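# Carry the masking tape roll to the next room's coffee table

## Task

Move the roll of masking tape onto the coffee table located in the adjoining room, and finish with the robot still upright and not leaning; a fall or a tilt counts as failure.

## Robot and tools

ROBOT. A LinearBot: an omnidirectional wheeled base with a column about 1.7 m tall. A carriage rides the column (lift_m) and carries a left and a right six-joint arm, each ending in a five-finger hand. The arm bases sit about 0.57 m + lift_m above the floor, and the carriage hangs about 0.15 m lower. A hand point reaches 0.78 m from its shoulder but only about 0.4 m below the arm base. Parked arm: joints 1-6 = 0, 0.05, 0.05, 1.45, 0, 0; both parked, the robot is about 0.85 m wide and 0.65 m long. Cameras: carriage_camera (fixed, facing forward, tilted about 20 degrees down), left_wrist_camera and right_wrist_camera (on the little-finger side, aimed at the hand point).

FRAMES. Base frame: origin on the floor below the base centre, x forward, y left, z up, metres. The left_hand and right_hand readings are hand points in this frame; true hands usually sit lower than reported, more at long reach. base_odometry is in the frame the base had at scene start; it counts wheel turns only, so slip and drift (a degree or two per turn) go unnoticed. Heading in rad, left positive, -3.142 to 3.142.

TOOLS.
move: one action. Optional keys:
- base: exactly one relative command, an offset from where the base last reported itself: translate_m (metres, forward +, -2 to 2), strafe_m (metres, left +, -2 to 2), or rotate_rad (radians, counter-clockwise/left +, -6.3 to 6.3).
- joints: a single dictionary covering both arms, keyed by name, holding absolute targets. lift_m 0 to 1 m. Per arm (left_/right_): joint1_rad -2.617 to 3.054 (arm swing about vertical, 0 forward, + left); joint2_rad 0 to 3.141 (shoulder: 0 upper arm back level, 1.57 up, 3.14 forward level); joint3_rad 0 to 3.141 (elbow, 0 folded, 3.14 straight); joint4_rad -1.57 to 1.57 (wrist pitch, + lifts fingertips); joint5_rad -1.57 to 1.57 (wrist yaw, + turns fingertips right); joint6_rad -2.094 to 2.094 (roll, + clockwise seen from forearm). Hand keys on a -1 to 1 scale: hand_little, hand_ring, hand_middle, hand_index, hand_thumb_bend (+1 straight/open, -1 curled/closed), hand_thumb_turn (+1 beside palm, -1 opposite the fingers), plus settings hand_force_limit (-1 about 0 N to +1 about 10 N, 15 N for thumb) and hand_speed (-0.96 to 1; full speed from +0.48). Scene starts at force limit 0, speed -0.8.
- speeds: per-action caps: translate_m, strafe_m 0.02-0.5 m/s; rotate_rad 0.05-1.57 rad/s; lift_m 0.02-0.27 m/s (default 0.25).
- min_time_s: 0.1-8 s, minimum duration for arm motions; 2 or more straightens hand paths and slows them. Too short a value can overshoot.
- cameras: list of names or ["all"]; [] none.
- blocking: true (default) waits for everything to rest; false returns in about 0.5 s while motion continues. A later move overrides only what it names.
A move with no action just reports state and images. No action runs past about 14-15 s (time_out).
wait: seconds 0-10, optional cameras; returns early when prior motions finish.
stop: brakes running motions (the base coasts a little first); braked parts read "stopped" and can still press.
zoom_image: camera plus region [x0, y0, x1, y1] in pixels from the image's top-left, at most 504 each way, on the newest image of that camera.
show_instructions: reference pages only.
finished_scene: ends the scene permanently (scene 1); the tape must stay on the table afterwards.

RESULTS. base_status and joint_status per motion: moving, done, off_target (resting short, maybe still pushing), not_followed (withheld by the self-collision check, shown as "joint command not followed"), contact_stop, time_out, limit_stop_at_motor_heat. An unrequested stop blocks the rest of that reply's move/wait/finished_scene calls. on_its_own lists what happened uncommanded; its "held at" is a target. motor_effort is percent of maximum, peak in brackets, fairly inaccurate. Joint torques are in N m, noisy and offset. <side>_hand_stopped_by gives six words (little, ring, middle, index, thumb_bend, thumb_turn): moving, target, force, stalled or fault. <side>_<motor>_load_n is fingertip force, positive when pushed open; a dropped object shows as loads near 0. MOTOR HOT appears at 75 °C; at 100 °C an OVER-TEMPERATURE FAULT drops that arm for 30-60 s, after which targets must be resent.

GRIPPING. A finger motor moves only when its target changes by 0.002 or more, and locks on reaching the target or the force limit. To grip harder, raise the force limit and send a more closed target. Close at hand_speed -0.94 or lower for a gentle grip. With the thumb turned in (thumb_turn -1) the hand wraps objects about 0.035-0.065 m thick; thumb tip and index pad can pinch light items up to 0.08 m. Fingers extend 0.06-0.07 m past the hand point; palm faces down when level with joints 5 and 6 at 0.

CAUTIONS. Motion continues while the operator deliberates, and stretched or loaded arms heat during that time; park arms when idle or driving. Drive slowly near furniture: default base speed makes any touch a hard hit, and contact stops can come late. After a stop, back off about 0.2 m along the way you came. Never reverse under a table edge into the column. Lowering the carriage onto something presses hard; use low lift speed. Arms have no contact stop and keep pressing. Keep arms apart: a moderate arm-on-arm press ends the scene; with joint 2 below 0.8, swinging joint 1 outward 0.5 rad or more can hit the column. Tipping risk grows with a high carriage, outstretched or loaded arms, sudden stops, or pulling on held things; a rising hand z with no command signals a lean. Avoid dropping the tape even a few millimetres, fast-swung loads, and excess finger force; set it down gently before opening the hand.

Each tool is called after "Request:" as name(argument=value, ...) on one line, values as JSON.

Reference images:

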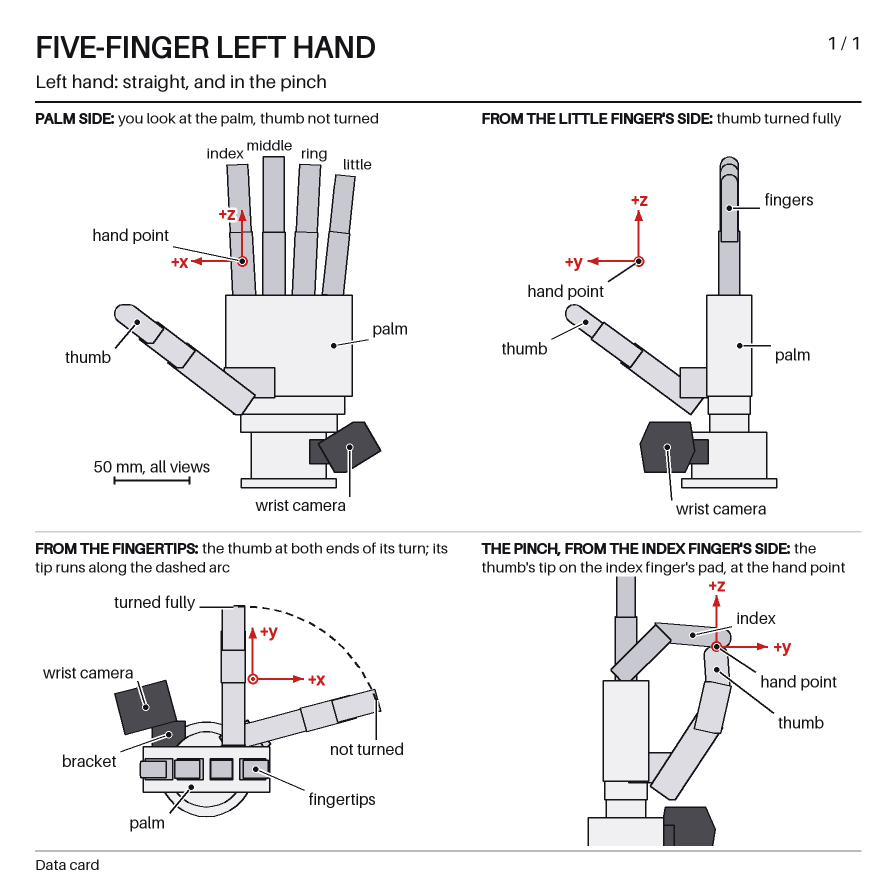

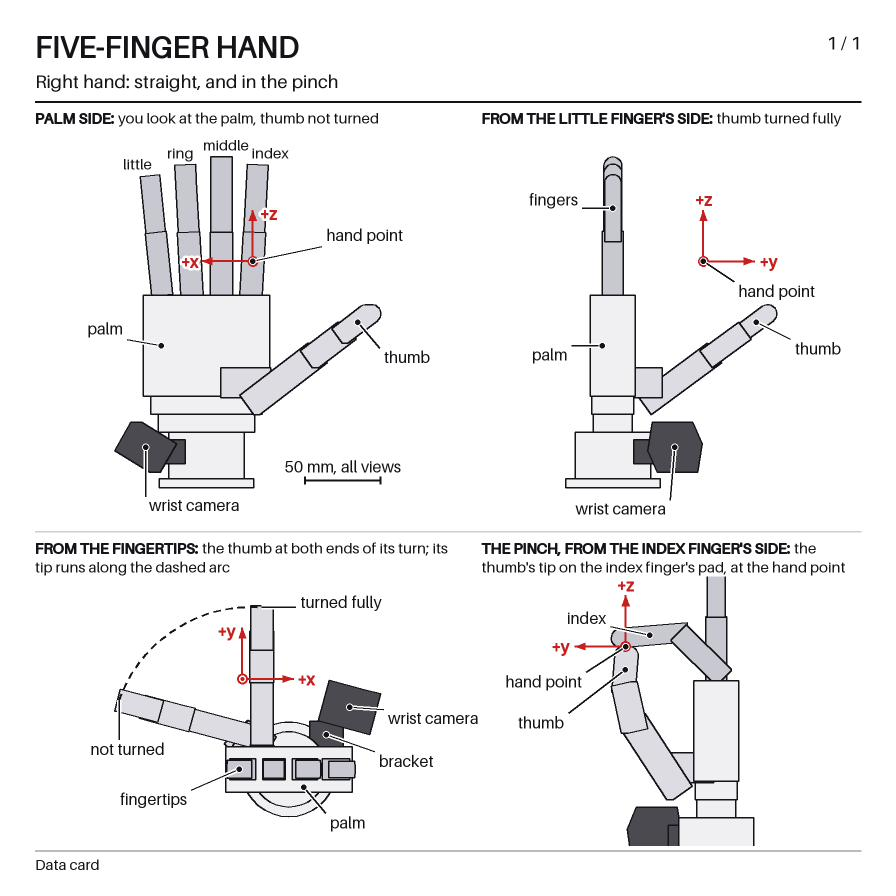

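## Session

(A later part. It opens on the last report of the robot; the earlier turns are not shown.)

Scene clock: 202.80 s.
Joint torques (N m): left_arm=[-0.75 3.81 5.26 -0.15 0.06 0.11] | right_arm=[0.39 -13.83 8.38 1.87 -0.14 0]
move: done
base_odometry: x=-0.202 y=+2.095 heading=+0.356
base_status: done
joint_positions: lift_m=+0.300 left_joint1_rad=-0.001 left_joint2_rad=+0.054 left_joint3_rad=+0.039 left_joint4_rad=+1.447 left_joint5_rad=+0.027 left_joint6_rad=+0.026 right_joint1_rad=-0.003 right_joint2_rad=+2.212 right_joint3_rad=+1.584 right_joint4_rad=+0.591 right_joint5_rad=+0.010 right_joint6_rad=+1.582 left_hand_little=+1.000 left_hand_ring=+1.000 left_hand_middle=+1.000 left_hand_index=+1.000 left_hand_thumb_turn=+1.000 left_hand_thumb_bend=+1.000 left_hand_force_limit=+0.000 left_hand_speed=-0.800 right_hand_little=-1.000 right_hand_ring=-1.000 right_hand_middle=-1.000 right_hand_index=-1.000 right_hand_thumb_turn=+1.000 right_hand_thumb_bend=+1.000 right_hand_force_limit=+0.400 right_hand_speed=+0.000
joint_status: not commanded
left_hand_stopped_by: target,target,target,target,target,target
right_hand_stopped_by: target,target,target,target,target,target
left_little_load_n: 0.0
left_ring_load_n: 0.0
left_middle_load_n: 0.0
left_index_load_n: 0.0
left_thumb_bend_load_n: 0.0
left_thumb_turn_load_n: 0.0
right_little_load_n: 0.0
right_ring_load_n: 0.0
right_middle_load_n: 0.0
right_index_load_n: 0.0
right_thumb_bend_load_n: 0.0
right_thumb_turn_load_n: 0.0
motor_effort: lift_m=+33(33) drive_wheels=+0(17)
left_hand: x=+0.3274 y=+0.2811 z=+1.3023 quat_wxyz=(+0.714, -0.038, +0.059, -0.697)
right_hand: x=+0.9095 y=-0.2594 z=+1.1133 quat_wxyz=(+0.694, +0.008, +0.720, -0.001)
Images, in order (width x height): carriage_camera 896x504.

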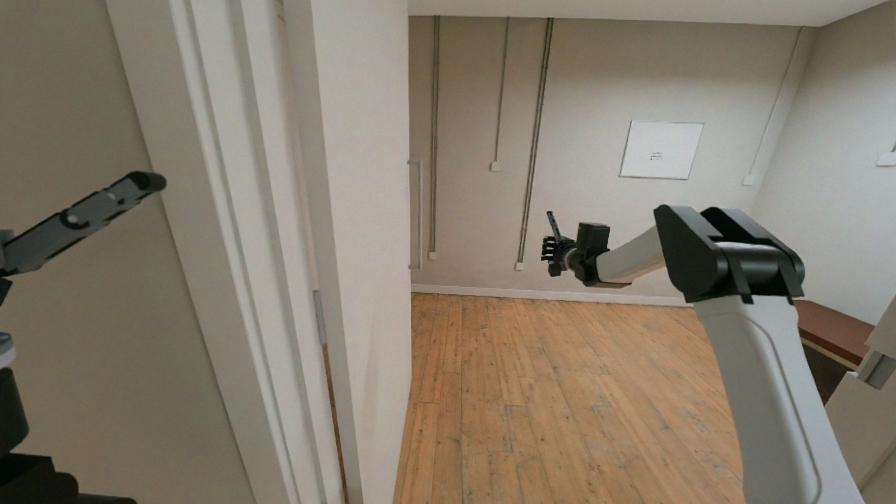

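Request:
move(base={"translate_m": -0.45}, speeds={"translate_m": 0.3})

Request:
move(base={"strafe_m": -1.83}, joints={"right_joint1_rad": 0, "right_joint2_rad": 0.05, "right_joint3_rad": 0.05, "right_joint4_rad": 1.45, "right_joint5_rad": 0, "right_joint6_rad": 0, "right_hand_index": 1, "right_hand_middle": 1, "right_hand_ring": 1, "right_hand_little": 1}, min_time_s=3, speeds={"strafe_m": 0.35})

Request:
move(base={"rotate_rad": 3.14}, speeds={"rotate_rad": 0.8}, cameras=["carriage_camera"])

Scene clock: 207.60 s.
Joint torques (N m): left_arm=[-0.73 3.82 5.35 -0.1 0.06 0.11] | right_arm=[0.24 -13.83 8.39 1.86 -0.11 0]
move: done
base_odometry: x=-0.624 y=+1.938 heading=+0.356
base_status: done
joint_positions: lift_m=+0.300 left_joint1_rad=-0.001 left_joint2_rad=+0.054 left_joint3_rad=+0.039 left_joint4_rad=+1.448 left_joint5_rad=+0.027 left_joint6_rad=+0.026 right_joint1_rad=-0.003 right_joint2_rad=+2.212 right_joint3_rad=+1.584 right_joint4_rad=+0.591 right_joint5_rad=+0.010 right_joint6_rad=+1.582 left_hand_little=+1.000 left_hand_ring=+1.000 left_hand_middle=+1.000 left_hand_index=+1.000 left_hand_thumb_turn=+1.000 left_hand_thumb_bend=+1.000 left_hand_force_limit=+0.000 left_hand_speed=-0.800 right_hand_little=-1.000 right_hand_ring=-1.000 right_hand_middle=-1.000 right_hand_index=-1.000 right_hand_thumb_turn=+1.000 right_hand_thumb_bend=+1.000 right_hand_force_limit=+0.400 right_hand_speed=+0.000
joint_status: not commanded
left_hand_stopped_by: target,target,target,target,target,target
right_hand_stopped_by: target,target,target,target,target,target
left_little_load_n: 0.0
left_ring_load_n: 0.0
left_middle_load_n: 0.0
left_index_load_n: 0.0
left_thumb_bend_load_n: 0.0
left_thumb_turn_load_n: 0.0
right_little_load_n: 0.0
right_ring_load_n: 0.0
right_middle_load_n: 0.0
right_index_load_n: 0.0
right_thumb_bend_load_n: 0.0
right_thumb_turn_load_n: 0.0
motor_effort: lift_m=+33(33) drive_wheels=+1(11)
left_hand: x=+0.3273 y=+0.2811 z=+1.3023 quat_wxyz=(+0.714, -0.038, +0.058, -0.697)
right_hand: x=+0.9095 y=-0.2594 z=+1.1133 quat_wxyz=(+0.694, +0.008, +0.720, -0.001)
pictures: none

Scene clock: 214.63 s.
Joint torques (N m): left_arm=[-0.72 3.78 5.3 -0.12 0.06 0.11] | right_arm=[0.2 2.78 4.67 0.19 -0.08 -0.04]
move: done
base_odometry: x=+0.013 y=+0.222 heading=+0.355
base_status: done
joint_positions: lift_m=+0.300 left_joint1_rad=-0.001 left_joint2_rad=+0.054 left_joint3_rad=+0.039 left_joint4_rad=+1.448 left_joint5_rad=+0.027 left_joint6_rad=+0.026 right_joint1_rad=-0.002 right_joint2_rad=+0.055 right_joint3_rad=+0.057 right_joint4_rad=+1.438 right_joint5_rad=+0.008 right_joint6_rad=+0.012 left_hand_little=+1.000 left_hand_ring=+1.000 left_hand_middle=+1.000 left_hand_index=+1.000 left_hand_thumb_turn=+1.000 left_hand_thumb_bend=+1.000 left_hand_force_limit=+0.000 left_hand_speed=-0.800 right_hand_little=+1.000 right_hand_ring=+1.000 right_hand_middle=+1.000 right_hand_index=+1.000 right_hand_thumb_turn=+1.000 right_hand_thumb_bend=+1.000 right_hand_force_limit=+0.400 right_hand_speed=+0.000
joint_status: all done
left_hand_stopped_by: target,target,target,target,target,target
right_hand_stopped_by: target,target,target,target,target,target
left_little_load_n: 0.0
left_ring_load_n: 0.0
left_middle_load_n: 0.0
left_index_load_n: 0.0
left_thumb_bend_load_n: 0.0
left_thumb_turn_load_n: 0.0
right_little_load_n: 0.0
right_ring_load_n: 0.0
right_middle_load_n: 0.0
right_index_load_n: 0.0
right_thumb_bend_load_n: 0.0
right_thumb_turn_load_n: 0.0
motor_effort: lift_m=+33(33) drive_wheels=+1(11)
left_hand: x=+0.3273 y=+0.2811 z=+1.3023 quat_wxyz=(+0.714, -0.038, +0.058, -0.697)
right_hand: x=+0.3241 y=-0.2857 z=+1.3084 quat_wxyz=(+0.709, -0.043, +0.050, -0.702)
pictures: none

Scene clock: 219.87 s.
Joint torques (N m): left_arm=[-0.75 3.89 5.33 -0.09 0.06 0.11] | right_arm=[0.23 2.92 4.71 0.11 -0.08 -0.04]
move: done
base_odometry: x=+0.013 y=+0.222 heading=-2.788
base_status: done
joint_positions: lift_m=+0.300 left_joint1_rad=-0.001 left_joint2_rad=+0.054 left_joint3_rad=+0.039 left_joint4_rad=+1.445 left_joint5_rad=+0.027 left_joint6_rad=+0.026 right_joint1_rad=-0.002 right_joint2_rad=+0.055 right_joint3_rad=+0.057 right_joint4_rad=+1.446 right_joint5_rad=+0.008 right_joint6_rad=+0.012 left_hand_little=+1.000 left_hand_ring=+1.000 left_hand_middle=+1.000 left_hand_index=+1.000 left_hand_thumb_turn=+1.000 left_hand_thumb_bend=+1.000 left_hand_force_limit=+0.000 left_hand_speed=-0.800 right_hand_little=+1.000 right_hand_ring=+1.000 right_hand_middle=+1.000 right_hand_index=+1.000 right_hand_thumb_turn=+1.000 right_hand_thumb_bend=+1.000 right_hand_force_limit=+0.400 right_hand_speed=+0.000
joint_status: not commanded
left_hand_stopped_by: target,target,target,target,target,target
right_hand_stopped_by: target,target,target,target,target,target
left_little_load_n: 0.0
left_ring_load_n: 0.0
left_middle_load_n: 0.0
left_index_load_n: 0.0
left_thumb_bend_load_n: 0.0
left_thumb_turn_load_n: 0.0
right_little_load_n: 0.0
right_ring_load_n: 0.0
right_middle_load_n: 0.0
right_index_load_n: 0.0
right_thumb_bend_load_n: 0.0
right_thumb_turn_load_n: 0.0
motor_effort: lift_m=+33(33) drive_wheels=+8(15)
left_hand: x=+0.3280 y=+0.2811 z=+1.3021 quat_wxyz=(+0.713, -0.039, +0.059, -0.697)
right_hand: x=+0.3218 y=-0.2857 z=+1.3092 quat_wxyz=(+0.709, -0.040, +0.047, -0.702)
Images, in order (width x height): carriage_camera 896x504.

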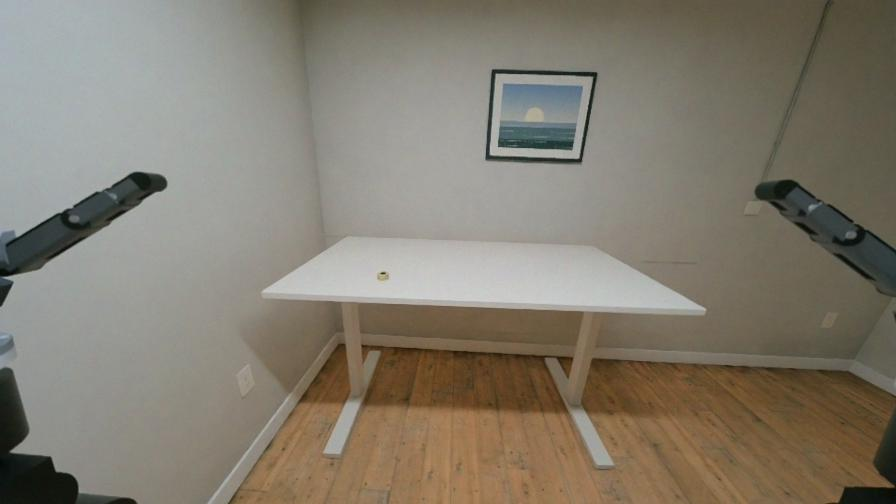

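Request:
move(base={"translate_m": 0.45}, joints={"lift_m": 0.45}, speeds={"translate_m": 0.25}, cameras=["carriage_camera"])

Scene clock: 225.07 s.
Joint torques (N m): left_arm=[-0.76 3.74 5.52 -0.11 0.06 0.11] | right_arm=[0.2 3.18 5.08 0.03 -0.08 -0.04]
move: done
base_odometry: x=-0.409 y=+0.066 heading=-2.787
base_status: done
joint_positions: lift_m=+0.450 left_joint1_rad=-0.001 left_joint2_rad=+0.054 left_joint3_rad=+0.039 left_joint4_rad=+1.448 left_joint5_rad=+0.027 left_joint6_rad=+0.026 right_joint1_rad=-0.002 right_joint2_rad=+0.050 right_joint3_rad=+0.053 right_joint4_rad=+1.449 right_joint5_rad=+0.008 right_joint6_rad=+0.012 left_hand_little=+1.000 left_hand_ring=+1.000 left_hand_middle=+1.000 left_hand_index=+1.000 left_hand_thumb_turn=+1.000 left_hand_thumb_bend=+1.000 left_hand_force_limit=+0.000 left_hand_speed=-0.800 right_hand_little=+1.000 right_hand_ring=+1.000 right_hand_middle=+1.000 right_hand_index=+1.000 right_hand_thumb_turn=+1.000 right_hand_thumb_bend=+1.000 right_hand_force_limit=+0.400 right_hand_speed=+0.000
joint_status: all done
left_hand_stopped_by: target,target,target,target,target,target
right_hand_stopped_by: target,target,target,target,target,target
left_little_load_n: 0.0
left_ring_load_n: 0.0
left_middle_load_n: 0.0
left_index_load_n: 0.0
left_thumb_bend_load_n: 0.0
left_thumb_turn_load_n: 0.0
right_little_load_n: 0.0
right_ring_load_n: 0.0
right_middle_load_n: 0.0
right_index_load_n: 0.0
right_thumb_bend_load_n: 0.0
right_thumb_turn_load_n: 0.0
motor_effort: lift_m=+31(41) drive_wheels=-5(18)
left_hand: x=+0.3273 y=+0.2811 z=+1.4525 quat_wxyz=(+0.714, -0.038, +0.058, -0.697)
right_hand: x=+0.3210 y=-0.2857 z=+1.4585 quat_wxyz=(+0.709, -0.039, +0.046, -0.702)
Images, in order (width x height): carriage_camera 896x504.

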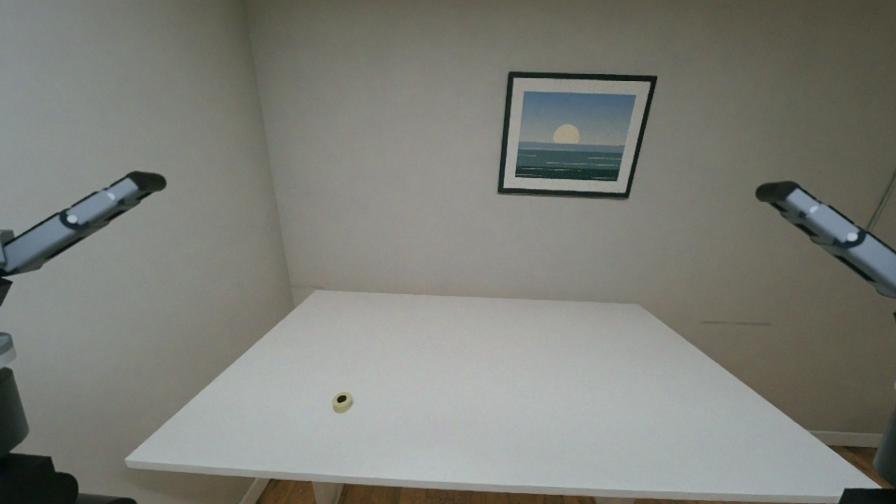

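Request:
move(joints={"left_joint1_rad": 0, "left_joint2_rad": 2.449, "left_joint3_rad": 1.992, "left_joint4_rad": -1.114, "left_joint5_rad": 0, "left_joint6_rad": 0, "left_hand_thumb_turn": -1, "left_hand_speed": 0}, min_time_s=3.5, cameras=["carriage_camera", "left_wrist_camera"])

Scene clock: 230.20 s.
Joint torques (N m): left_arm=[-0.61 -10.81 7.05 0.11 -0.07 0.02] | right_arm=[0.21 3.19 5.07 0.04 -0.09 -0.04]
move: done
base_odometry: x=-0.409 y=+0.066 heading=-2.787
base_status: not commanded
joint_positions: lift_m=+0.450 left_joint1_rad=-0.001 left_joint2_rad=+2.432 left_joint3_rad=+1.969 left_joint4_rad=-1.104 left_joint5_rad=+0.015 left_joint6_rad=+0.007 right_joint1_rad=-0.002 right_joint2_rad=+0.050 right_joint3_rad=+0.053 right_joint4_rad=+1.449 right_joint5_rad=+0.008 right_joint6_rad=+0.012 left_hand_little=+1.000 left_hand_ring=+1.000 left_hand_middle=+1.000 left_hand_index=+1.000 left_hand_thumb_turn=-1.000 left_hand_thumb_bend=+1.000 left_hand_force_limit=+0.000 left_hand_speed=+0.000 right_hand_little=+1.000 right_hand_ring=+1.000 right_hand_middle=+1.000 right_hand_index=+1.000 right_hand_thumb_turn=+1.000 right_hand_thumb_bend=+1.000 right_hand_force_limit=+0.400 right_hand_speed=+0.000
joint_status: all done
left_hand_stopped_by: target,target,target,target,target,target
right_hand_stopped_by: target,target,target,target,target,target
left_little_load_n: 0.0
left_ring_load_n: 0.0
left_middle_load_n: 0.0
left_index_load_n: 0.0
left_thumb_bend_load_n: 0.0
left_thumb_turn_load_n: 0.0
right_little_load_n: 0.0
right_ring_load_n: 0.0
right_middle_load_n: 0.0
right_index_load_n: 0.0
right_thumb_bend_load_n: 0.0
right_thumb_turn_load_n: 0.0
motor_effort: lift_m=+32(32) drive_wheels=-5(9)
left_hand: x=+0.6349 y=+0.2818 z=+0.9733 quat_wxyz=(-0.004, -0.704, +0.710, -0.007)
right_hand: x=+0.3210 y=-0.2857 z=+1.4585 quat_wxyz=(+0.709, -0.039, +0.046, -0.702)
Images, in order (width x height): carriage_camera 896x504, left_wrist_camera 896x504.

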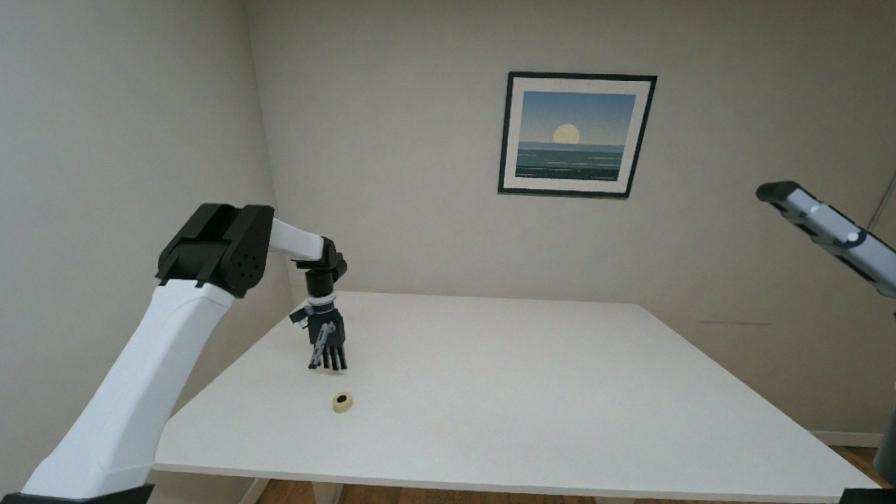

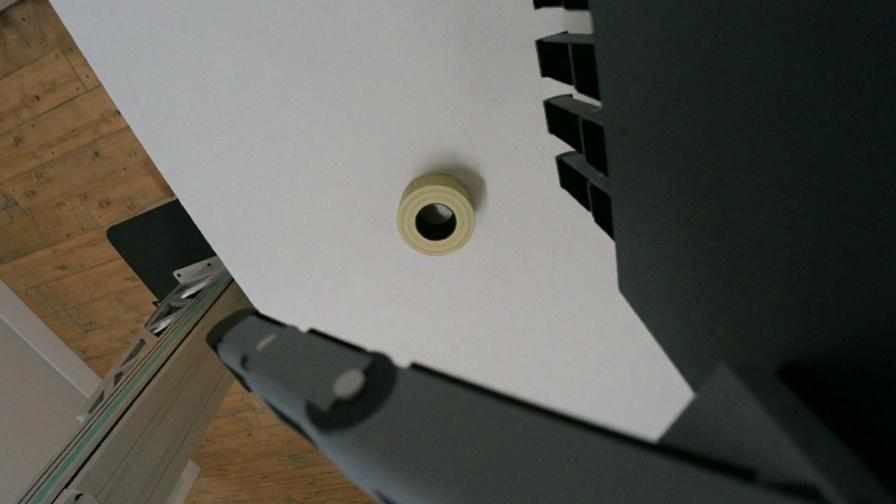

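Request:
move(joints={"lift_m": 0.40}, cameras=["carriage_camera", "left_wrist_camera"])

Scene clock: 233.50 s.
Joint torques (N m): left_arm=[-0.7 -10.93 5.15 0.2 -0.05 0.04] | right_arm=[0.2 3.32 5.26 0.09 -0.08 -0.04]
move: done
base_odometry: x=-0.409 y=+0.066 heading=-2.787
base_status: not commanded
joint_positions: lift_m=+0.400 left_joint1_rad=-0.001 left_joint2_rad=+2.433 left_joint3_rad=+1.995 left_joint4_rad=-1.111 left_joint5_rad=+0.013 left_joint6_rad=+0.006 right_joint1_rad=-0.002 right_joint2_rad=+0.050 right_joint3_rad=+0.051 right_joint4_rad=+1.448 right_joint5_rad=+0.008 right_joint6_rad=+0.012 left_hand_little=+1.000 left_hand_ring=+1.000 left_hand_middle=+1.000 left_hand_index=+1.000 left_hand_thumb_turn=-1.000 left_hand_thumb_bend=+1.000 left_hand_force_limit=+0.000 left_hand_speed=+0.000 right_hand_little=+1.000 right_hand_ring=+1.000 right_hand_middle=+1.000 right_hand_index=+1.000 right_hand_thumb_turn=+1.000 right_hand_thumb_bend=+1.000 right_hand_force_limit=+0.400 right_hand_speed=+0.000
joint_status: all done
left_hand_stopped_by: target,target,target,target,target,target
right_hand_stopped_by: target,target,target,target,target,target
left_little_load_n: 0.0
left_ring_load_n: 0.0
left_middle_load_n: 0.0
left_index_load_n: 0.0
left_thumb_bend_load_n: 0.0
left_thumb_turn_load_n: 0.0
right_little_load_n: 0.0
right_ring_load_n: 0.0
right_middle_load_n: 0.0
right_index_load_n: 0.0
right_thumb_bend_load_n: 0.0
right_thumb_turn_load_n: 0.0
motor_effort: lift_m=+32(37) drive_wheels=-5(9)
left_hand: x=+0.6412 y=+0.2821 z=+0.9283 quat_wxyz=(+0.003, -0.704, +0.710, -0.012)
right_hand: x=+0.3215 y=-0.2857 z=+1.4079 quat_wxyz=(+0.709, -0.040, +0.046, -0.702)
Images, in order (width x height): carriage_camera 896x504, left_wrist_camera 896x504.

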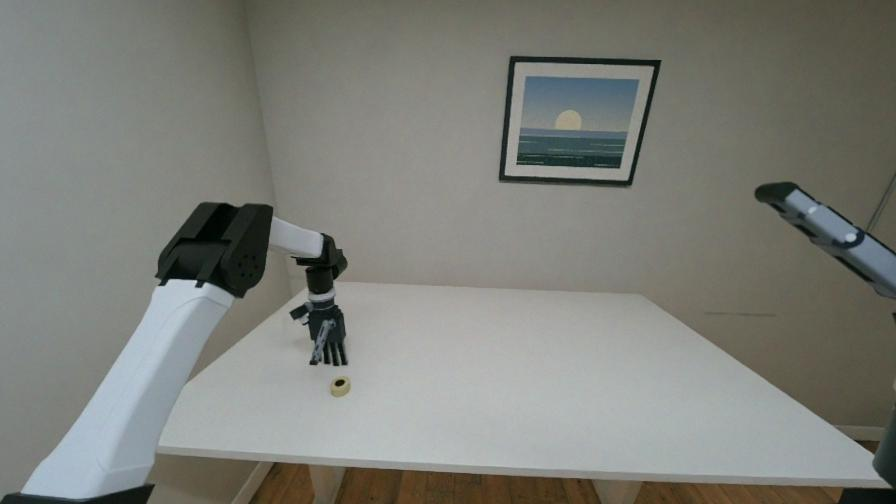

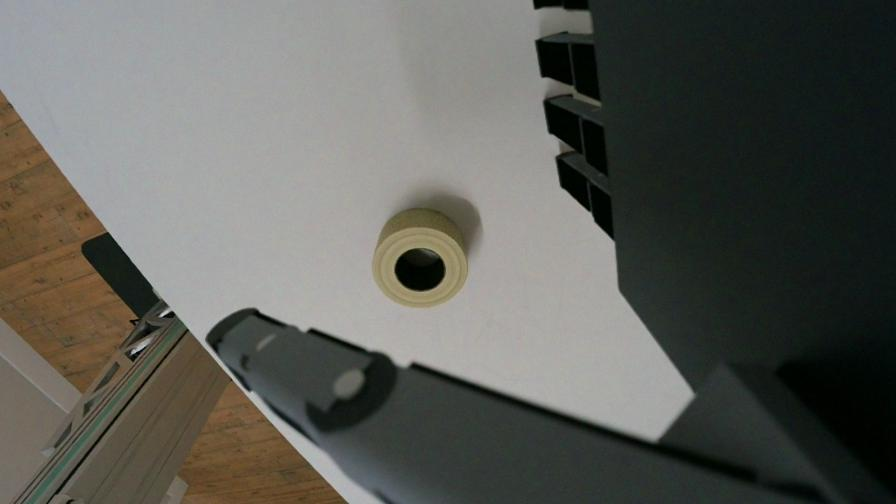

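Request:
move(joints={"lift_m": 0.5})

Request:
move(base={"translate_m": -0.15}, joints={"left_joint1_rad": -0.08, "left_joint2_rad": 2.26, "left_joint3_rad": 1.021, "left_joint4_rad": 0.715, "left_joint5_rad": 0, "left_joint6_rad": 0, "left_hand_thumb_bend": 0.4}, speeds={"translate_m": 0.2}, min_time_s=2.5, cameras=["carriage_camera", "left_wrist_camera"])

Scene clock: 239.70 s.
Joint torques (N m): left_arm=[-0.62 -12.23 5.41 0.23 -0.05 0.04] | right_arm=[0.23 3.36 5.24 0.08 -0.08 -0.04]
move: done
base_odometry: x=-0.409 y=+0.066 heading=-2.787
base_status: not commanded
joint_positions: lift_m=+0.500 left_joint1_rad=-0.001 left_joint2_rad=+2.445 left_joint3_rad=+1.990 left_joint4_rad=-1.112 left_joint5_rad=+0.013 left_joint6_rad=+0.006 right_joint1_rad=-0.002 right_joint2_rad=+0.050 right_joint3_rad=+0.051 right_joint4_rad=+1.449 right_joint5_rad=+0.008 right_joint6_rad=+0.012 left_hand_little=+1.000 left_hand_ring=+1.000 left_hand_middle=+1.000 left_hand_index=+1.000 left_hand_thumb_turn=-1.000 left_hand_thumb_bend=+1.000 left_hand_force_limit=+0.000 left_hand_speed=+0.000 right_hand_little=+1.000 right_hand_ring=+1.000 right_hand_middle=+1.000 right_hand_index=+1.000 right_hand_thumb_turn=+1.000 right_hand_thumb_bend=+1.000 right_hand_force_limit=+0.400 right_hand_speed=+0.000
joint_status: all done
left_hand_stopped_by: target,target,target,target,target,target
right_hand_stopped_by: target,target,target,target,target,target
left_little_load_n: 0.0
left_ring_load_n: 0.0
left_middle_load_n: 0.0
left_index_load_n: 0.0
left_thumb_bend_load_n: -0.5
left_thumb_turn_load_n: -0.5
right_little_load_n: 0.0
right_ring_load_n: 0.0
right_middle_load_n: 0.0
right_index_load_n: 0.0
right_thumb_bend_load_n: 0.0
right_thumb_turn_load_n: 0.0
motor_effort: lift_m=+31(40) drive_wheels=+9(9)
left_hand: x=+0.6374 y=+0.2821 z=+1.0227 quat_wxyz=(-0.004, -0.704, +0.710, -0.006)
right_hand: x=+0.3216 y=-0.2857 z=+1.5079 quat_wxyz=(+0.709, -0.040, +0.046, -0.702)
pictures: none

Scene clock: 242.63 s.
Joint torques (N m): left_arm=[-1.48 -15.08 3.88 2.3 -0.05 0.04] | right_arm=[0.2 3.18 5.24 0.04 -0.09 -0.04]
move: done
base_odometry: x=-0.269 y=+0.118 heading=-2.786
base_status: done
joint_positions: lift_m=+0.500 left_joint1_rad=-0.072 left_joint2_rad=+2.305 left_joint3_rad=+1.026 left_joint4_rad=+0.697 left_joint5_rad=+0.013 left_joint6_rad=+0.006 right_joint1_rad=-0.002 right_joint2_rad=+0.050 right_joint3_rad=+0.051 right_joint4_rad=+1.451 right_joint5_rad=+0.008 right_joint6_rad=+0.012 left_hand_little=+1.000 left_hand_ring=+1.000 left_hand_middle=+1.000 left_hand_index=+1.000 left_hand_thumb_turn=-1.000 left_hand_thumb_bend=+0.400 left_hand_force_limit=+0.000 left_hand_speed=+0.000 right_hand_little=+1.000 right_hand_ring=+1.000 right_hand_middle=+1.000 right_hand_index=+1.000 right_hand_thumb_turn=+1.000 right_hand_thumb_bend=+1.000 right_hand_force_limit=+0.400 right_hand_speed=+0.000
joint_status: all done
left_hand_stopped_by: target,target,target,target,target,target
right_hand_stopped_by: target,target,target,target,target,target
left_little_load_n: 0.0
left_ring_load_n: 0.0
left_middle_load_n: 0.0
left_index_load_n: -0.5
left_thumb_bend_load_n: 0.0
left_thumb_turn_load_n: 0.0
right_little_load_n: 0.0
right_ring_load_n: 0.0
right_middle_load_n: 0.0
right_index_load_n: 0.0
right_thumb_bend_load_n: 0.0
right_thumb_turn_load_n: 0.0
motor_effort: lift_m=+32(32) drive_wheels=+10(11)
left_hand: x=+0.7399 y=+0.2456 z=+0.9563 quat_wxyz=(+0.320, -0.595, +0.648, -0.350)
right_hand: x=+0.3210 y=-0.2857 z=+1.5081 quat_wxyz=(+0.709, -0.039, +0.045, -0.702)
Images, in order (width x height): carriage_camera 896x504, left_wrist_camera 896x504.

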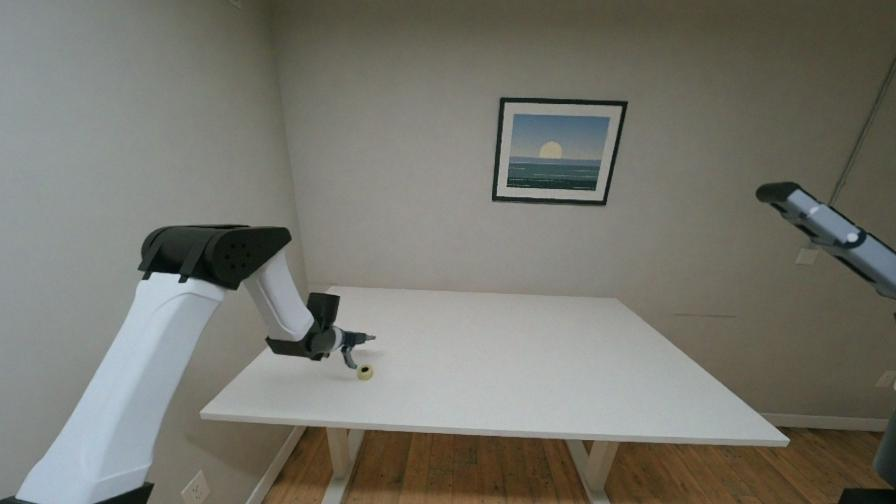

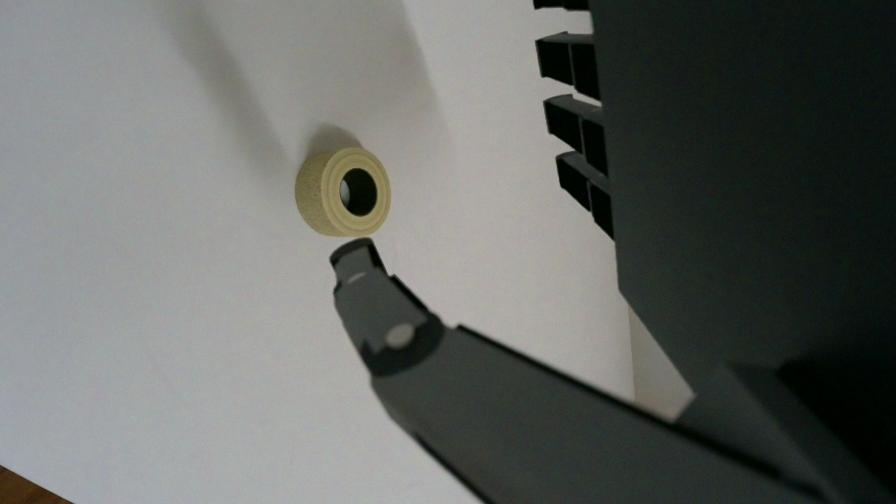

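Request:
move(joints={"lift_m": 0.44}, speeds={"lift_m": 0.1}, cameras=["carriage_camera", "left_wrist_camera"])

Request:
zoom_image(camera="carriage_camera", region=[280, 260, 440, 400])

Scene clock: 244.63 s.
Joint torques (N m): left_arm=[-1.5 -14.09 4.16 2.26 -0.04 0.04] | right_arm=[0.2 3.29 5.18 0.03 -0.09 -0.04]
move: done
base_odometry: x=-0.269 y=+0.118 heading=-2.786
base_status: not commanded
joint_positions: lift_m=+0.440 left_joint1_rad=-0.072 left_joint2_rad=+2.295 left_joint3_rad=+1.021 left_joint4_rad=+0.703 left_joint5_rad=+0.013 left_joint6_rad=+0.006 right_joint1_rad=-0.002 right_joint2_rad=+0.050 right_joint3_rad=+0.050 right_joint4_rad=+1.450 right_joint5_rad=+0.008 right_joint6_rad=+0.012 left_hand_little=+1.000 left_hand_ring=+1.000 left_hand_middle=+1.000 left_hand_index=+1.000 left_hand_thumb_turn=-1.000 left_hand_thumb_bend=+0.400 left_hand_force_limit=+0.000 left_hand_speed=+0.000 right_hand_little=+1.000 right_hand_ring=+1.000 right_hand_middle=+1.000 right_hand_index=+1.000 right_hand_thumb_turn=+1.000 right_hand_thumb_bend=+1.000 right_hand_force_limit=+0.400 right_hand_speed=+0.000
joint_status: all done
left_hand_stopped_by: target,target,target,target,target,target
right_hand_stopped_by: target,target,target,target,target,target
left_little_load_n: 0.0
left_ring_load_n: 0.0
left_middle_load_n: 0.0
left_index_load_n: 0.0
left_thumb_bend_load_n: 0.5
left_thumb_turn_load_n: 0.0
right_little_load_n: 0.0
right_ring_load_n: 0.0
right_middle_load_n: 0.0
right_index_load_n: 0.0
right_thumb_bend_load_n: 0.5
right_thumb_turn_load_n: 0.0
motor_effort: lift_m=+34(39) drive_wheels=+10(10)
left_hand: x=+0.7413 y=+0.2455 z=+0.9007 quat_wxyz=(+0.324, -0.593, +0.646, -0.354)
right_hand: x=+0.3214 y=-0.2857 z=+1.4475 quat_wxyz=(+0.709, -0.040, +0.046, -0.702)
Images, in order (width x height): carriage_camera 896x504, left_wrist_camera 896x504.

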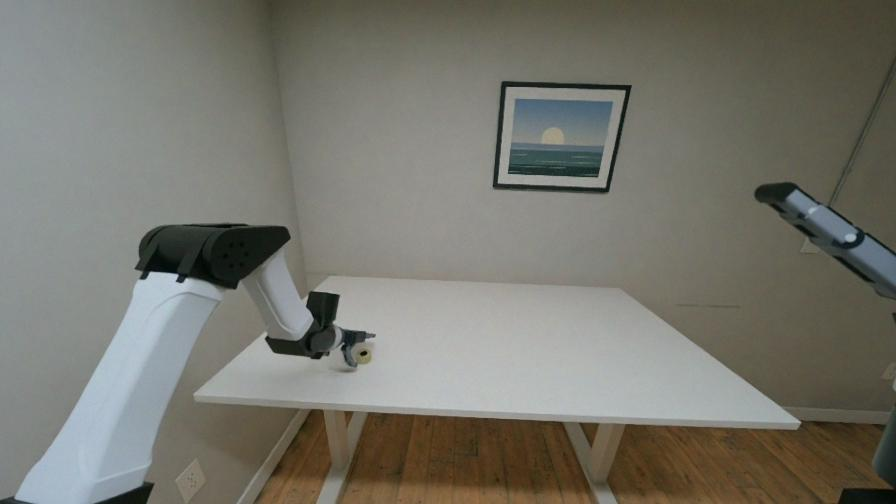

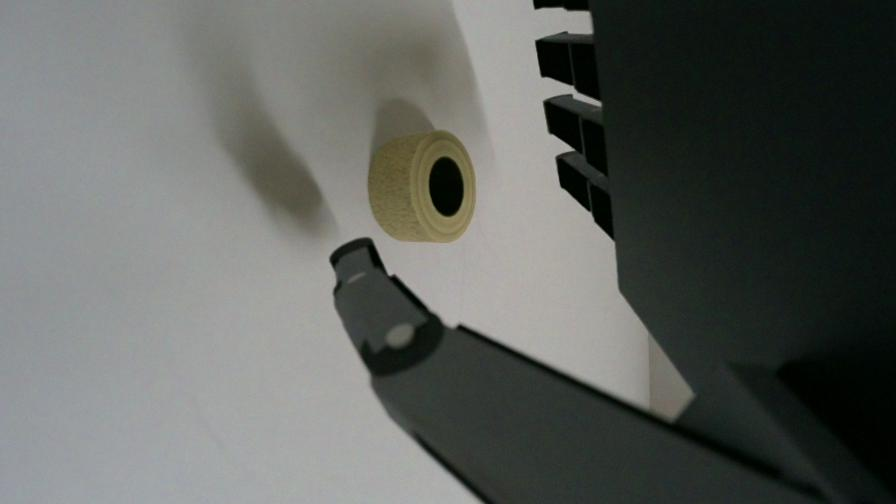

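Scaled by 3.150 from the camera's image (finer frame: 1280x720).

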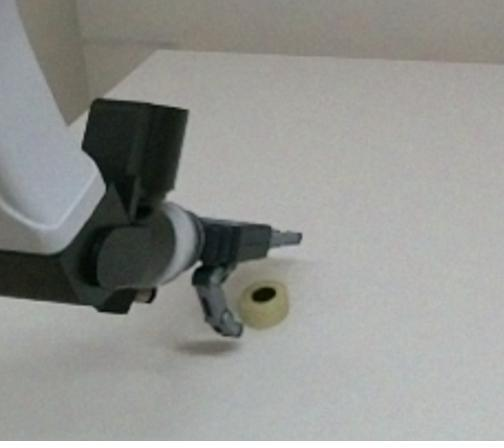

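Request:
move(joints={"lift_m": 0.42}, speeds={"lift_m": 0.06}, cameras=["left_wrist_camera"])

Scene clock: 245.77 s.
Joint torques (N m): left_arm=[-1.55 -13.91 4.4 2.24 -0.04 0.04] | right_arm=[0.23 3.26 5.49 0.06 -0.08 -0.04]
move: done
base_odometry: x=-0.269 y=+0.118 heading=-2.786
base_status: not commanded
joint_positions: lift_m=+0.420 left_joint1_rad=-0.072 left_joint2_rad=+2.293 left_joint3_rad=+1.021 left_joint4_rad=+0.705 left_joint5_rad=+0.013 left_joint6_rad=+0.006 right_joint1_rad=-0.002 right_joint2_rad=+0.050 right_joint3_rad=+0.049 right_joint4_rad=+1.450 right_joint5_rad=+0.008 right_joint6_rad=+0.012 left_hand_little=+1.000 left_hand_ring=+1.000 left_hand_middle=+1.000 left_hand_index=+1.000 left_hand_thumb_turn=-1.000 left_hand_thumb_bend=+0.400 left_hand_force_limit=+0.000 left_hand_speed=+0.000 right_hand_little=+1.000 right_hand_ring=+1.000 right_hand_middle=+1.000 right_hand_index=+1.000 right_hand_thumb_turn=+1.000 right_hand_thumb_bend=+1.000 right_hand_force_limit=+0.400 right_hand_speed=+0.000
joint_status: all done
left_hand_stopped_by: target,target,target,target,target,target
right_hand_stopped_by: target,target,target,target,target,target
left_little_load_n: 0.0
left_ring_load_n: 0.0
left_middle_load_n: 0.0
left_index_load_n: 0.0
left_thumb_bend_load_n: 0.0
left_thumb_turn_load_n: 0.0
right_little_load_n: 0.0
right_ring_load_n: 0.0
right_middle_load_n: 0.0
right_index_load_n: 0.0
right_thumb_bend_load_n: 0.0
right_thumb_turn_load_n: 0.0
motor_effort: lift_m=+34(38) drive_wheels=+10(10)
left_hand: x=+0.7419 y=+0.2455 z=+0.8819 quat_wxyz=(+0.325, -0.593, +0.646, -0.355)
right_hand: x=+0.3215 y=-0.2857 z=+1.4274 quat_wxyz=(+0.709, -0.040, +0.046, -0.702)
Images, in order (width x height): left_wrist_camera 896x504.

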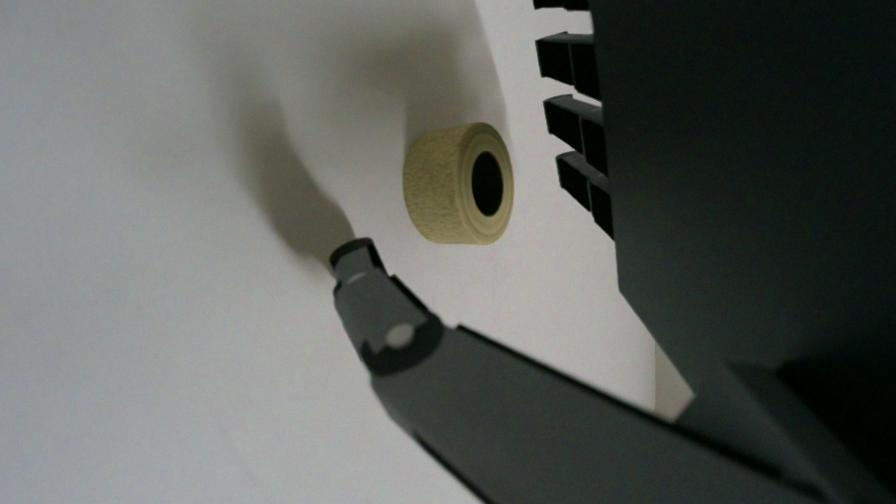

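Request:
move(joints={"lift_m": 0.41, "left_joint1_rad": -0.055}, speeds={"lift_m": 0.04}, min_time_s=1, cameras=["left_wrist_camera"])

Scene clock: 248.37 s.
Joint torques (N m): left_arm=[0.06 -13.56 4.4 2.15 -0.04 0.06] | right_arm=[0.21 3.21 5.45 0.03 -0.09 -0.04]
move: done
base_odometry: x=-0.269 y=+0.118 heading=-2.786
base_status: not commanded
joint_positions: lift_m=+0.410 left_joint1_rad=-0.063 left_joint2_rad=+2.290 left_joint3_rad=+1.021 left_joint4_rad=+0.715 left_joint5_rad=+0.013 left_joint6_rad=+0.005 right_joint1_rad=-0.002 right_joint2_rad=+0.050 right_joint3_rad=+0.049 right_joint4_rad=+1.450 right_joint5_rad=+0.008 right_joint6_rad=+0.012 left_hand_little=+1.000 left_hand_ring=+1.000 left_hand_middle=+1.000 left_hand_index=+1.000 left_hand_thumb_turn=-1.000 left_hand_thumb_bend=+0.400 left_hand_force_limit=+0.000 left_hand_speed=+0.000 right_hand_little=+1.000 right_hand_ring=+1.000 right_hand_middle=+1.000 right_hand_index=+1.000 right_hand_thumb_turn=+1.000 right_hand_thumb_bend=+1.000 right_hand_force_limit=+0.400 right_hand_speed=+0.000
joint_status: all done
left_hand_stopped_by: target,target,target,target,target,target
right_hand_stopped_by: target,target,target,target,target,target
left_little_load_n: 0.0
left_ring_load_n: 0.0
left_middle_load_n: 0.0
left_index_load_n: 0.0
left_thumb_bend_load_n: 0.5
left_thumb_turn_load_n: 0.0
right_little_load_n: 0.0
right_ring_load_n: 0.0
right_middle_load_n: 0.0
right_index_load_n: 0.0
right_thumb_bend_load_n: 0.0
right_thumb_turn_load_n: 0.0
motor_effort: lift_m=+33(37) drive_wheels=+10(10)
left_hand: x=+0.7450 y=+0.2497 z=+0.8756 quat_wxyz=(+0.330, -0.594, +0.640, -0.358)
right_hand: x=+0.3216 y=-0.2857 z=+1.4175 quat_wxyz=(+0.709, -0.040, +0.046, -0.702)
Images, in order (width x height): left_wrist_camera 896x504.

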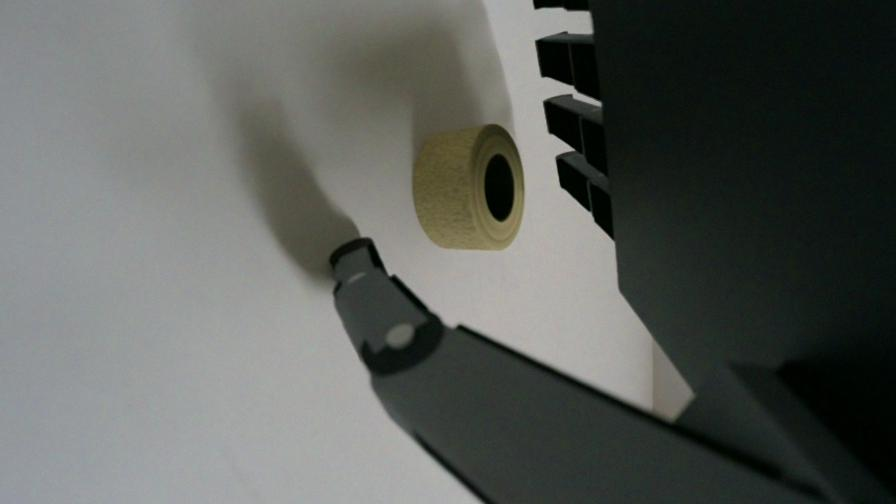

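Request:
move(joints={"lift_m": 0.404, "left_joint1_rad": -0.03}, speeds={"lift_m": 0.04}, min_time_s=1, cameras=["left_wrist_camera", "carriage_camera"])

Request:
zoom_image(camera="carriage_camera", region=[300, 270, 420, 390])

Scene clock: 250.03 s.
Joint torques (N m): left_arm=[0.25 -12.62 4.44 2.07 -0.04 0.11] | right_arm=[0.21 3.36 5.33 0.09 -0.08 -0.04]
move: done
base_odometry: x=-0.269 y=+0.118 heading=-2.786
base_status: not commanded
joint_positions: lift_m=+0.404 left_joint1_rad=-0.041 left_joint2_rad=+2.281 left_joint3_rad=+1.021 left_joint4_rad=+0.724 left_joint5_rad=+0.013 left_joint6_rad=+0.001 right_joint1_rad=-0.002 right_joint2_rad=+0.050 right_joint3_rad=+0.049 right_joint4_rad=+1.450 right_joint5_rad=+0.008 right_joint6_rad=+0.012 left_hand_little=+1.000 left_hand_ring=+1.000 left_hand_middle=+1.000 left_hand_index=+1.000 left_hand_thumb_turn=-1.000 left_hand_thumb_bend=+0.400 left_hand_force_limit=+0.000 left_hand_speed=+0.000 right_hand_little=+1.000 right_hand_ring=+1.000 right_hand_middle=+1.000 right_hand_index=+1.000 right_hand_thumb_turn=+1.000 right_hand_thumb_bend=+1.000 right_hand_force_limit=+0.400 right_hand_speed=+0.000
joint_status: all done
left_hand_stopped_by: target,target,target,target,target,target
right_hand_stopped_by: target,target,target,target,target,target
left_little_load_n: 0.0
left_ring_load_n: 0.0
left_middle_load_n: 0.0
left_index_load_n: 0.0
left_thumb_bend_load_n: 0.0
left_thumb_turn_load_n: 0.5
right_little_load_n: 0.0
right_ring_load_n: 0.0
right_middle_load_n: 0.0
right_index_load_n: 0.0
right_thumb_bend_load_n: 0.0
right_thumb_turn_load_n: 0.0
motor_effort: lift_m=+32(35) drive_wheels=+10(10)
left_hand: x=+0.7499 y=+0.2610 z=+0.8760 quat_wxyz=(+0.339, -0.599, +0.629, -0.360)
right_hand: x=+0.3216 y=-0.2857 z=+1.4115 quat_wxyz=(+0.709, -0.040, +0.046, -0.702)
pictures: carriage_camera, left_wrist_camera
Images, in order (width x height): carriage_camera 896x504, left_wrist_camera 896x504.

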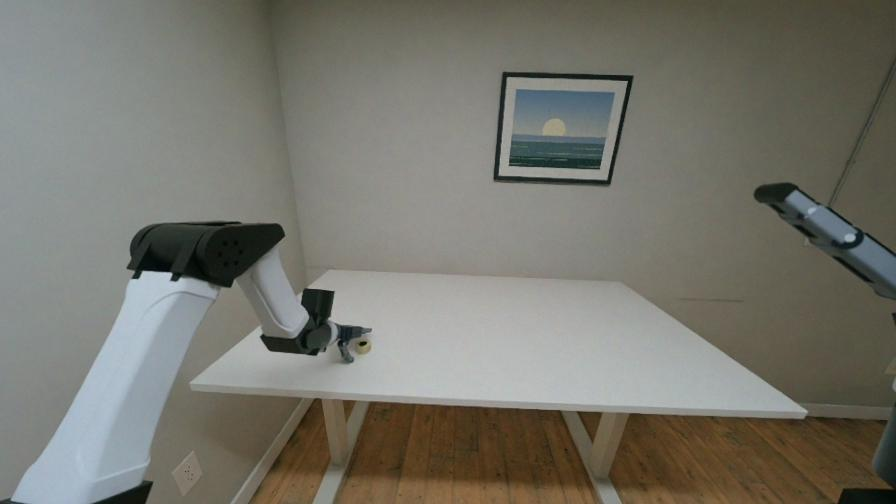

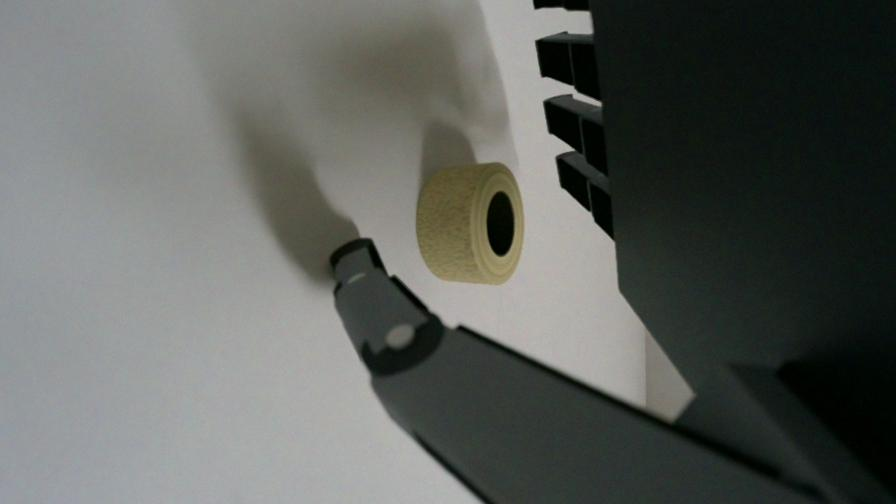

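Scaled by 4.200 from the camera's image (finer frame: 1280x720).

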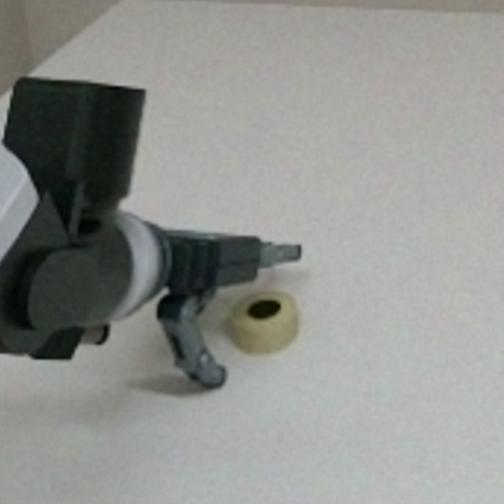

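Request:
move(joints={"lift_m": 0.411}, speeds={"lift_m": 0.05})

Request:
move(joints={"left_hand_speed": -0.9, "left_hand_force_limit": -0.6, "left_hand_index": 0.3, "left_hand_middle": 0.3}, cameras=["left_wrist_camera"])

Scene clock: 251.07 s.
Joint torques (N m): left_arm=[0.08 -12.68 4.34 2.22 -0.05 0.11] | right_arm=[0.2 3.49 5.38 0.03 -0.09 -0.04]
move: done
base_odometry: x=-0.269 y=+0.118 heading=-2.786
base_status: not commanded
joint_positions: lift_m=+0.411 left_joint1_rad=-0.038 left_joint2_rad=+2.281 left_joint3_rad=+1.021 left_joint4_rad=+0.713 left_joint5_rad=+0.013 left_joint6_rad=+0.001 right_joint1_rad=-0.002 right_joint2_rad=+0.050 right_joint3_rad=+0.049 right_joint4_rad=+1.450 right_joint5_rad=+0.008 right_joint6_rad=+0.012 left_hand_little=+1.000 left_hand_ring=+1.000 left_hand_middle=+1.000 left_hand_index=+1.000 left_hand_thumb_turn=-1.000 left_hand_thumb_bend=+0.400 left_hand_force_limit=+0.000 left_hand_speed=+0.000 right_hand_little=+1.000 right_hand_ring=+1.000 right_hand_middle=+1.000 right_hand_index=+1.000 right_hand_thumb_turn=+1.000 right_hand_thumb_bend=+1.000 right_hand_force_limit=+0.400 right_hand_speed=+0.000
joint_status: all done
left_hand_stopped_by: target,target,target,target,target,target
right_hand_stopped_by: target,target,target,target,target,target
left_little_load_n: 0.0
left_ring_load_n: 0.0
left_middle_load_n: 0.0
left_index_load_n: 0.0
left_thumb_bend_load_n: 0.0
left_thumb_turn_load_n: 0.0
right_little_load_n: 0.0
right_ring_load_n: 0.0
right_middle_load_n: 0.5
right_index_load_n: 0.0
right_thumb_bend_load_n: 0.0
right_thumb_turn_load_n: 0.0
motor_effort: lift_m=+32(38) drive_wheels=+10(10)
left_hand: x=+0.7480 y=+0.2625 z=+0.8809 quat_wxyz=(+0.336, -0.602, +0.630, -0.357)
right_hand: x=+0.3216 y=-0.2857 z=+1.4186 quat_wxyz=(+0.709, -0.040, +0.046, -0.702)
pictures: none

Scene clock: 254.07 s.
Joint torques (N m): left_arm=[0.02 -12.62 4.44 2.15 -0.04 0.11] | right_arm=[0.23 3.29 5.37 0.05 -0.08 -0.03]
move: done
base_odometry: x=-0.269 y=+0.118 heading=-2.786
base_status: not commanded
joint_positions: lift_m=+0.411 left_joint1_rad=-0.038 left_joint2_rad=+2.281 left_joint3_rad=+1.021 left_joint4_rad=+0.716 left_joint5_rad=+0.013 left_joint6_rad=+0.001 right_joint1_rad=-0.002 right_joint2_rad=+0.050 right_joint3_rad=+0.049 right_joint4_rad=+1.450 right_joint5_rad=+0.008 right_joint6_rad=+0.012 left_hand_little=+1.000 left_hand_ring=+1.000 left_hand_middle=+0.300 left_hand_index=+0.300 left_hand_thumb_turn=-1.000 left_hand_thumb_bend=+0.400 left_hand_force_limit=-0.600 left_hand_speed=-0.900 right_hand_little=+1.000 right_hand_ring=+1.000 right_hand_middle=+1.000 right_hand_index=+1.000 right_hand_thumb_turn=+1.000 right_hand_thumb_bend=+1.000 right_hand_force_limit=+0.400 right_hand_speed=+0.000
joint_status: all done
left_hand_stopped_by: target,target,target,target,target,target
right_hand_stopped_by: target,target,target,target,target,target
left_little_load_n: 0.0
left_ring_load_n: 0.0
left_middle_load_n: 0.5
left_index_load_n: 0.0
left_thumb_bend_load_n: 0.0
left_thumb_turn_load_n: 0.0
right_little_load_n: 0.0
right_ring_load_n: 0.0
right_middle_load_n: 0.0
right_index_load_n: 0.0
right_thumb_bend_load_n: 0.0
right_thumb_turn_load_n: 0.0
motor_effort: lift_m=+32(32) drive_wheels=+10(10)
left_hand: x=+0.7487 y=+0.2624 z=+0.8816 quat_wxyz=(+0.337, -0.602, +0.630, -0.358)
right_hand: x=+0.3216 y=-0.2857 z=+1.4186 quat_wxyz=(+0.709, -0.040, +0.046, -0.702)
Images, in order (width x height): left_wrist_camera 896x504.

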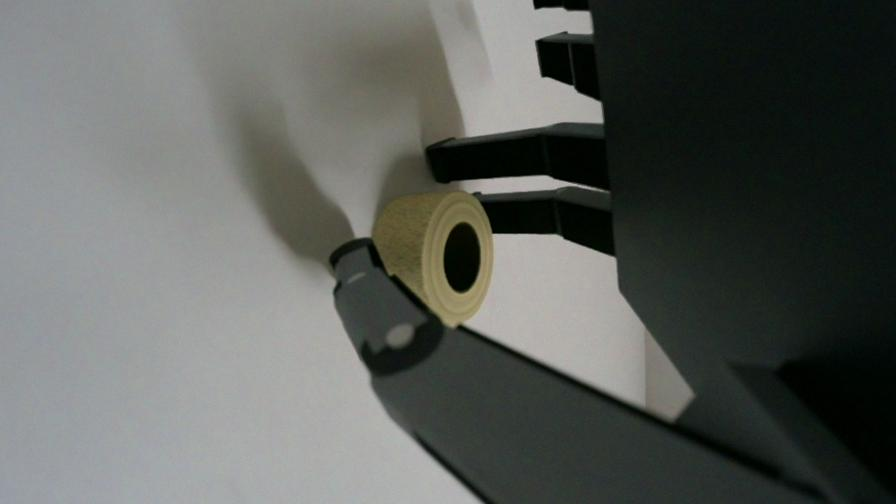

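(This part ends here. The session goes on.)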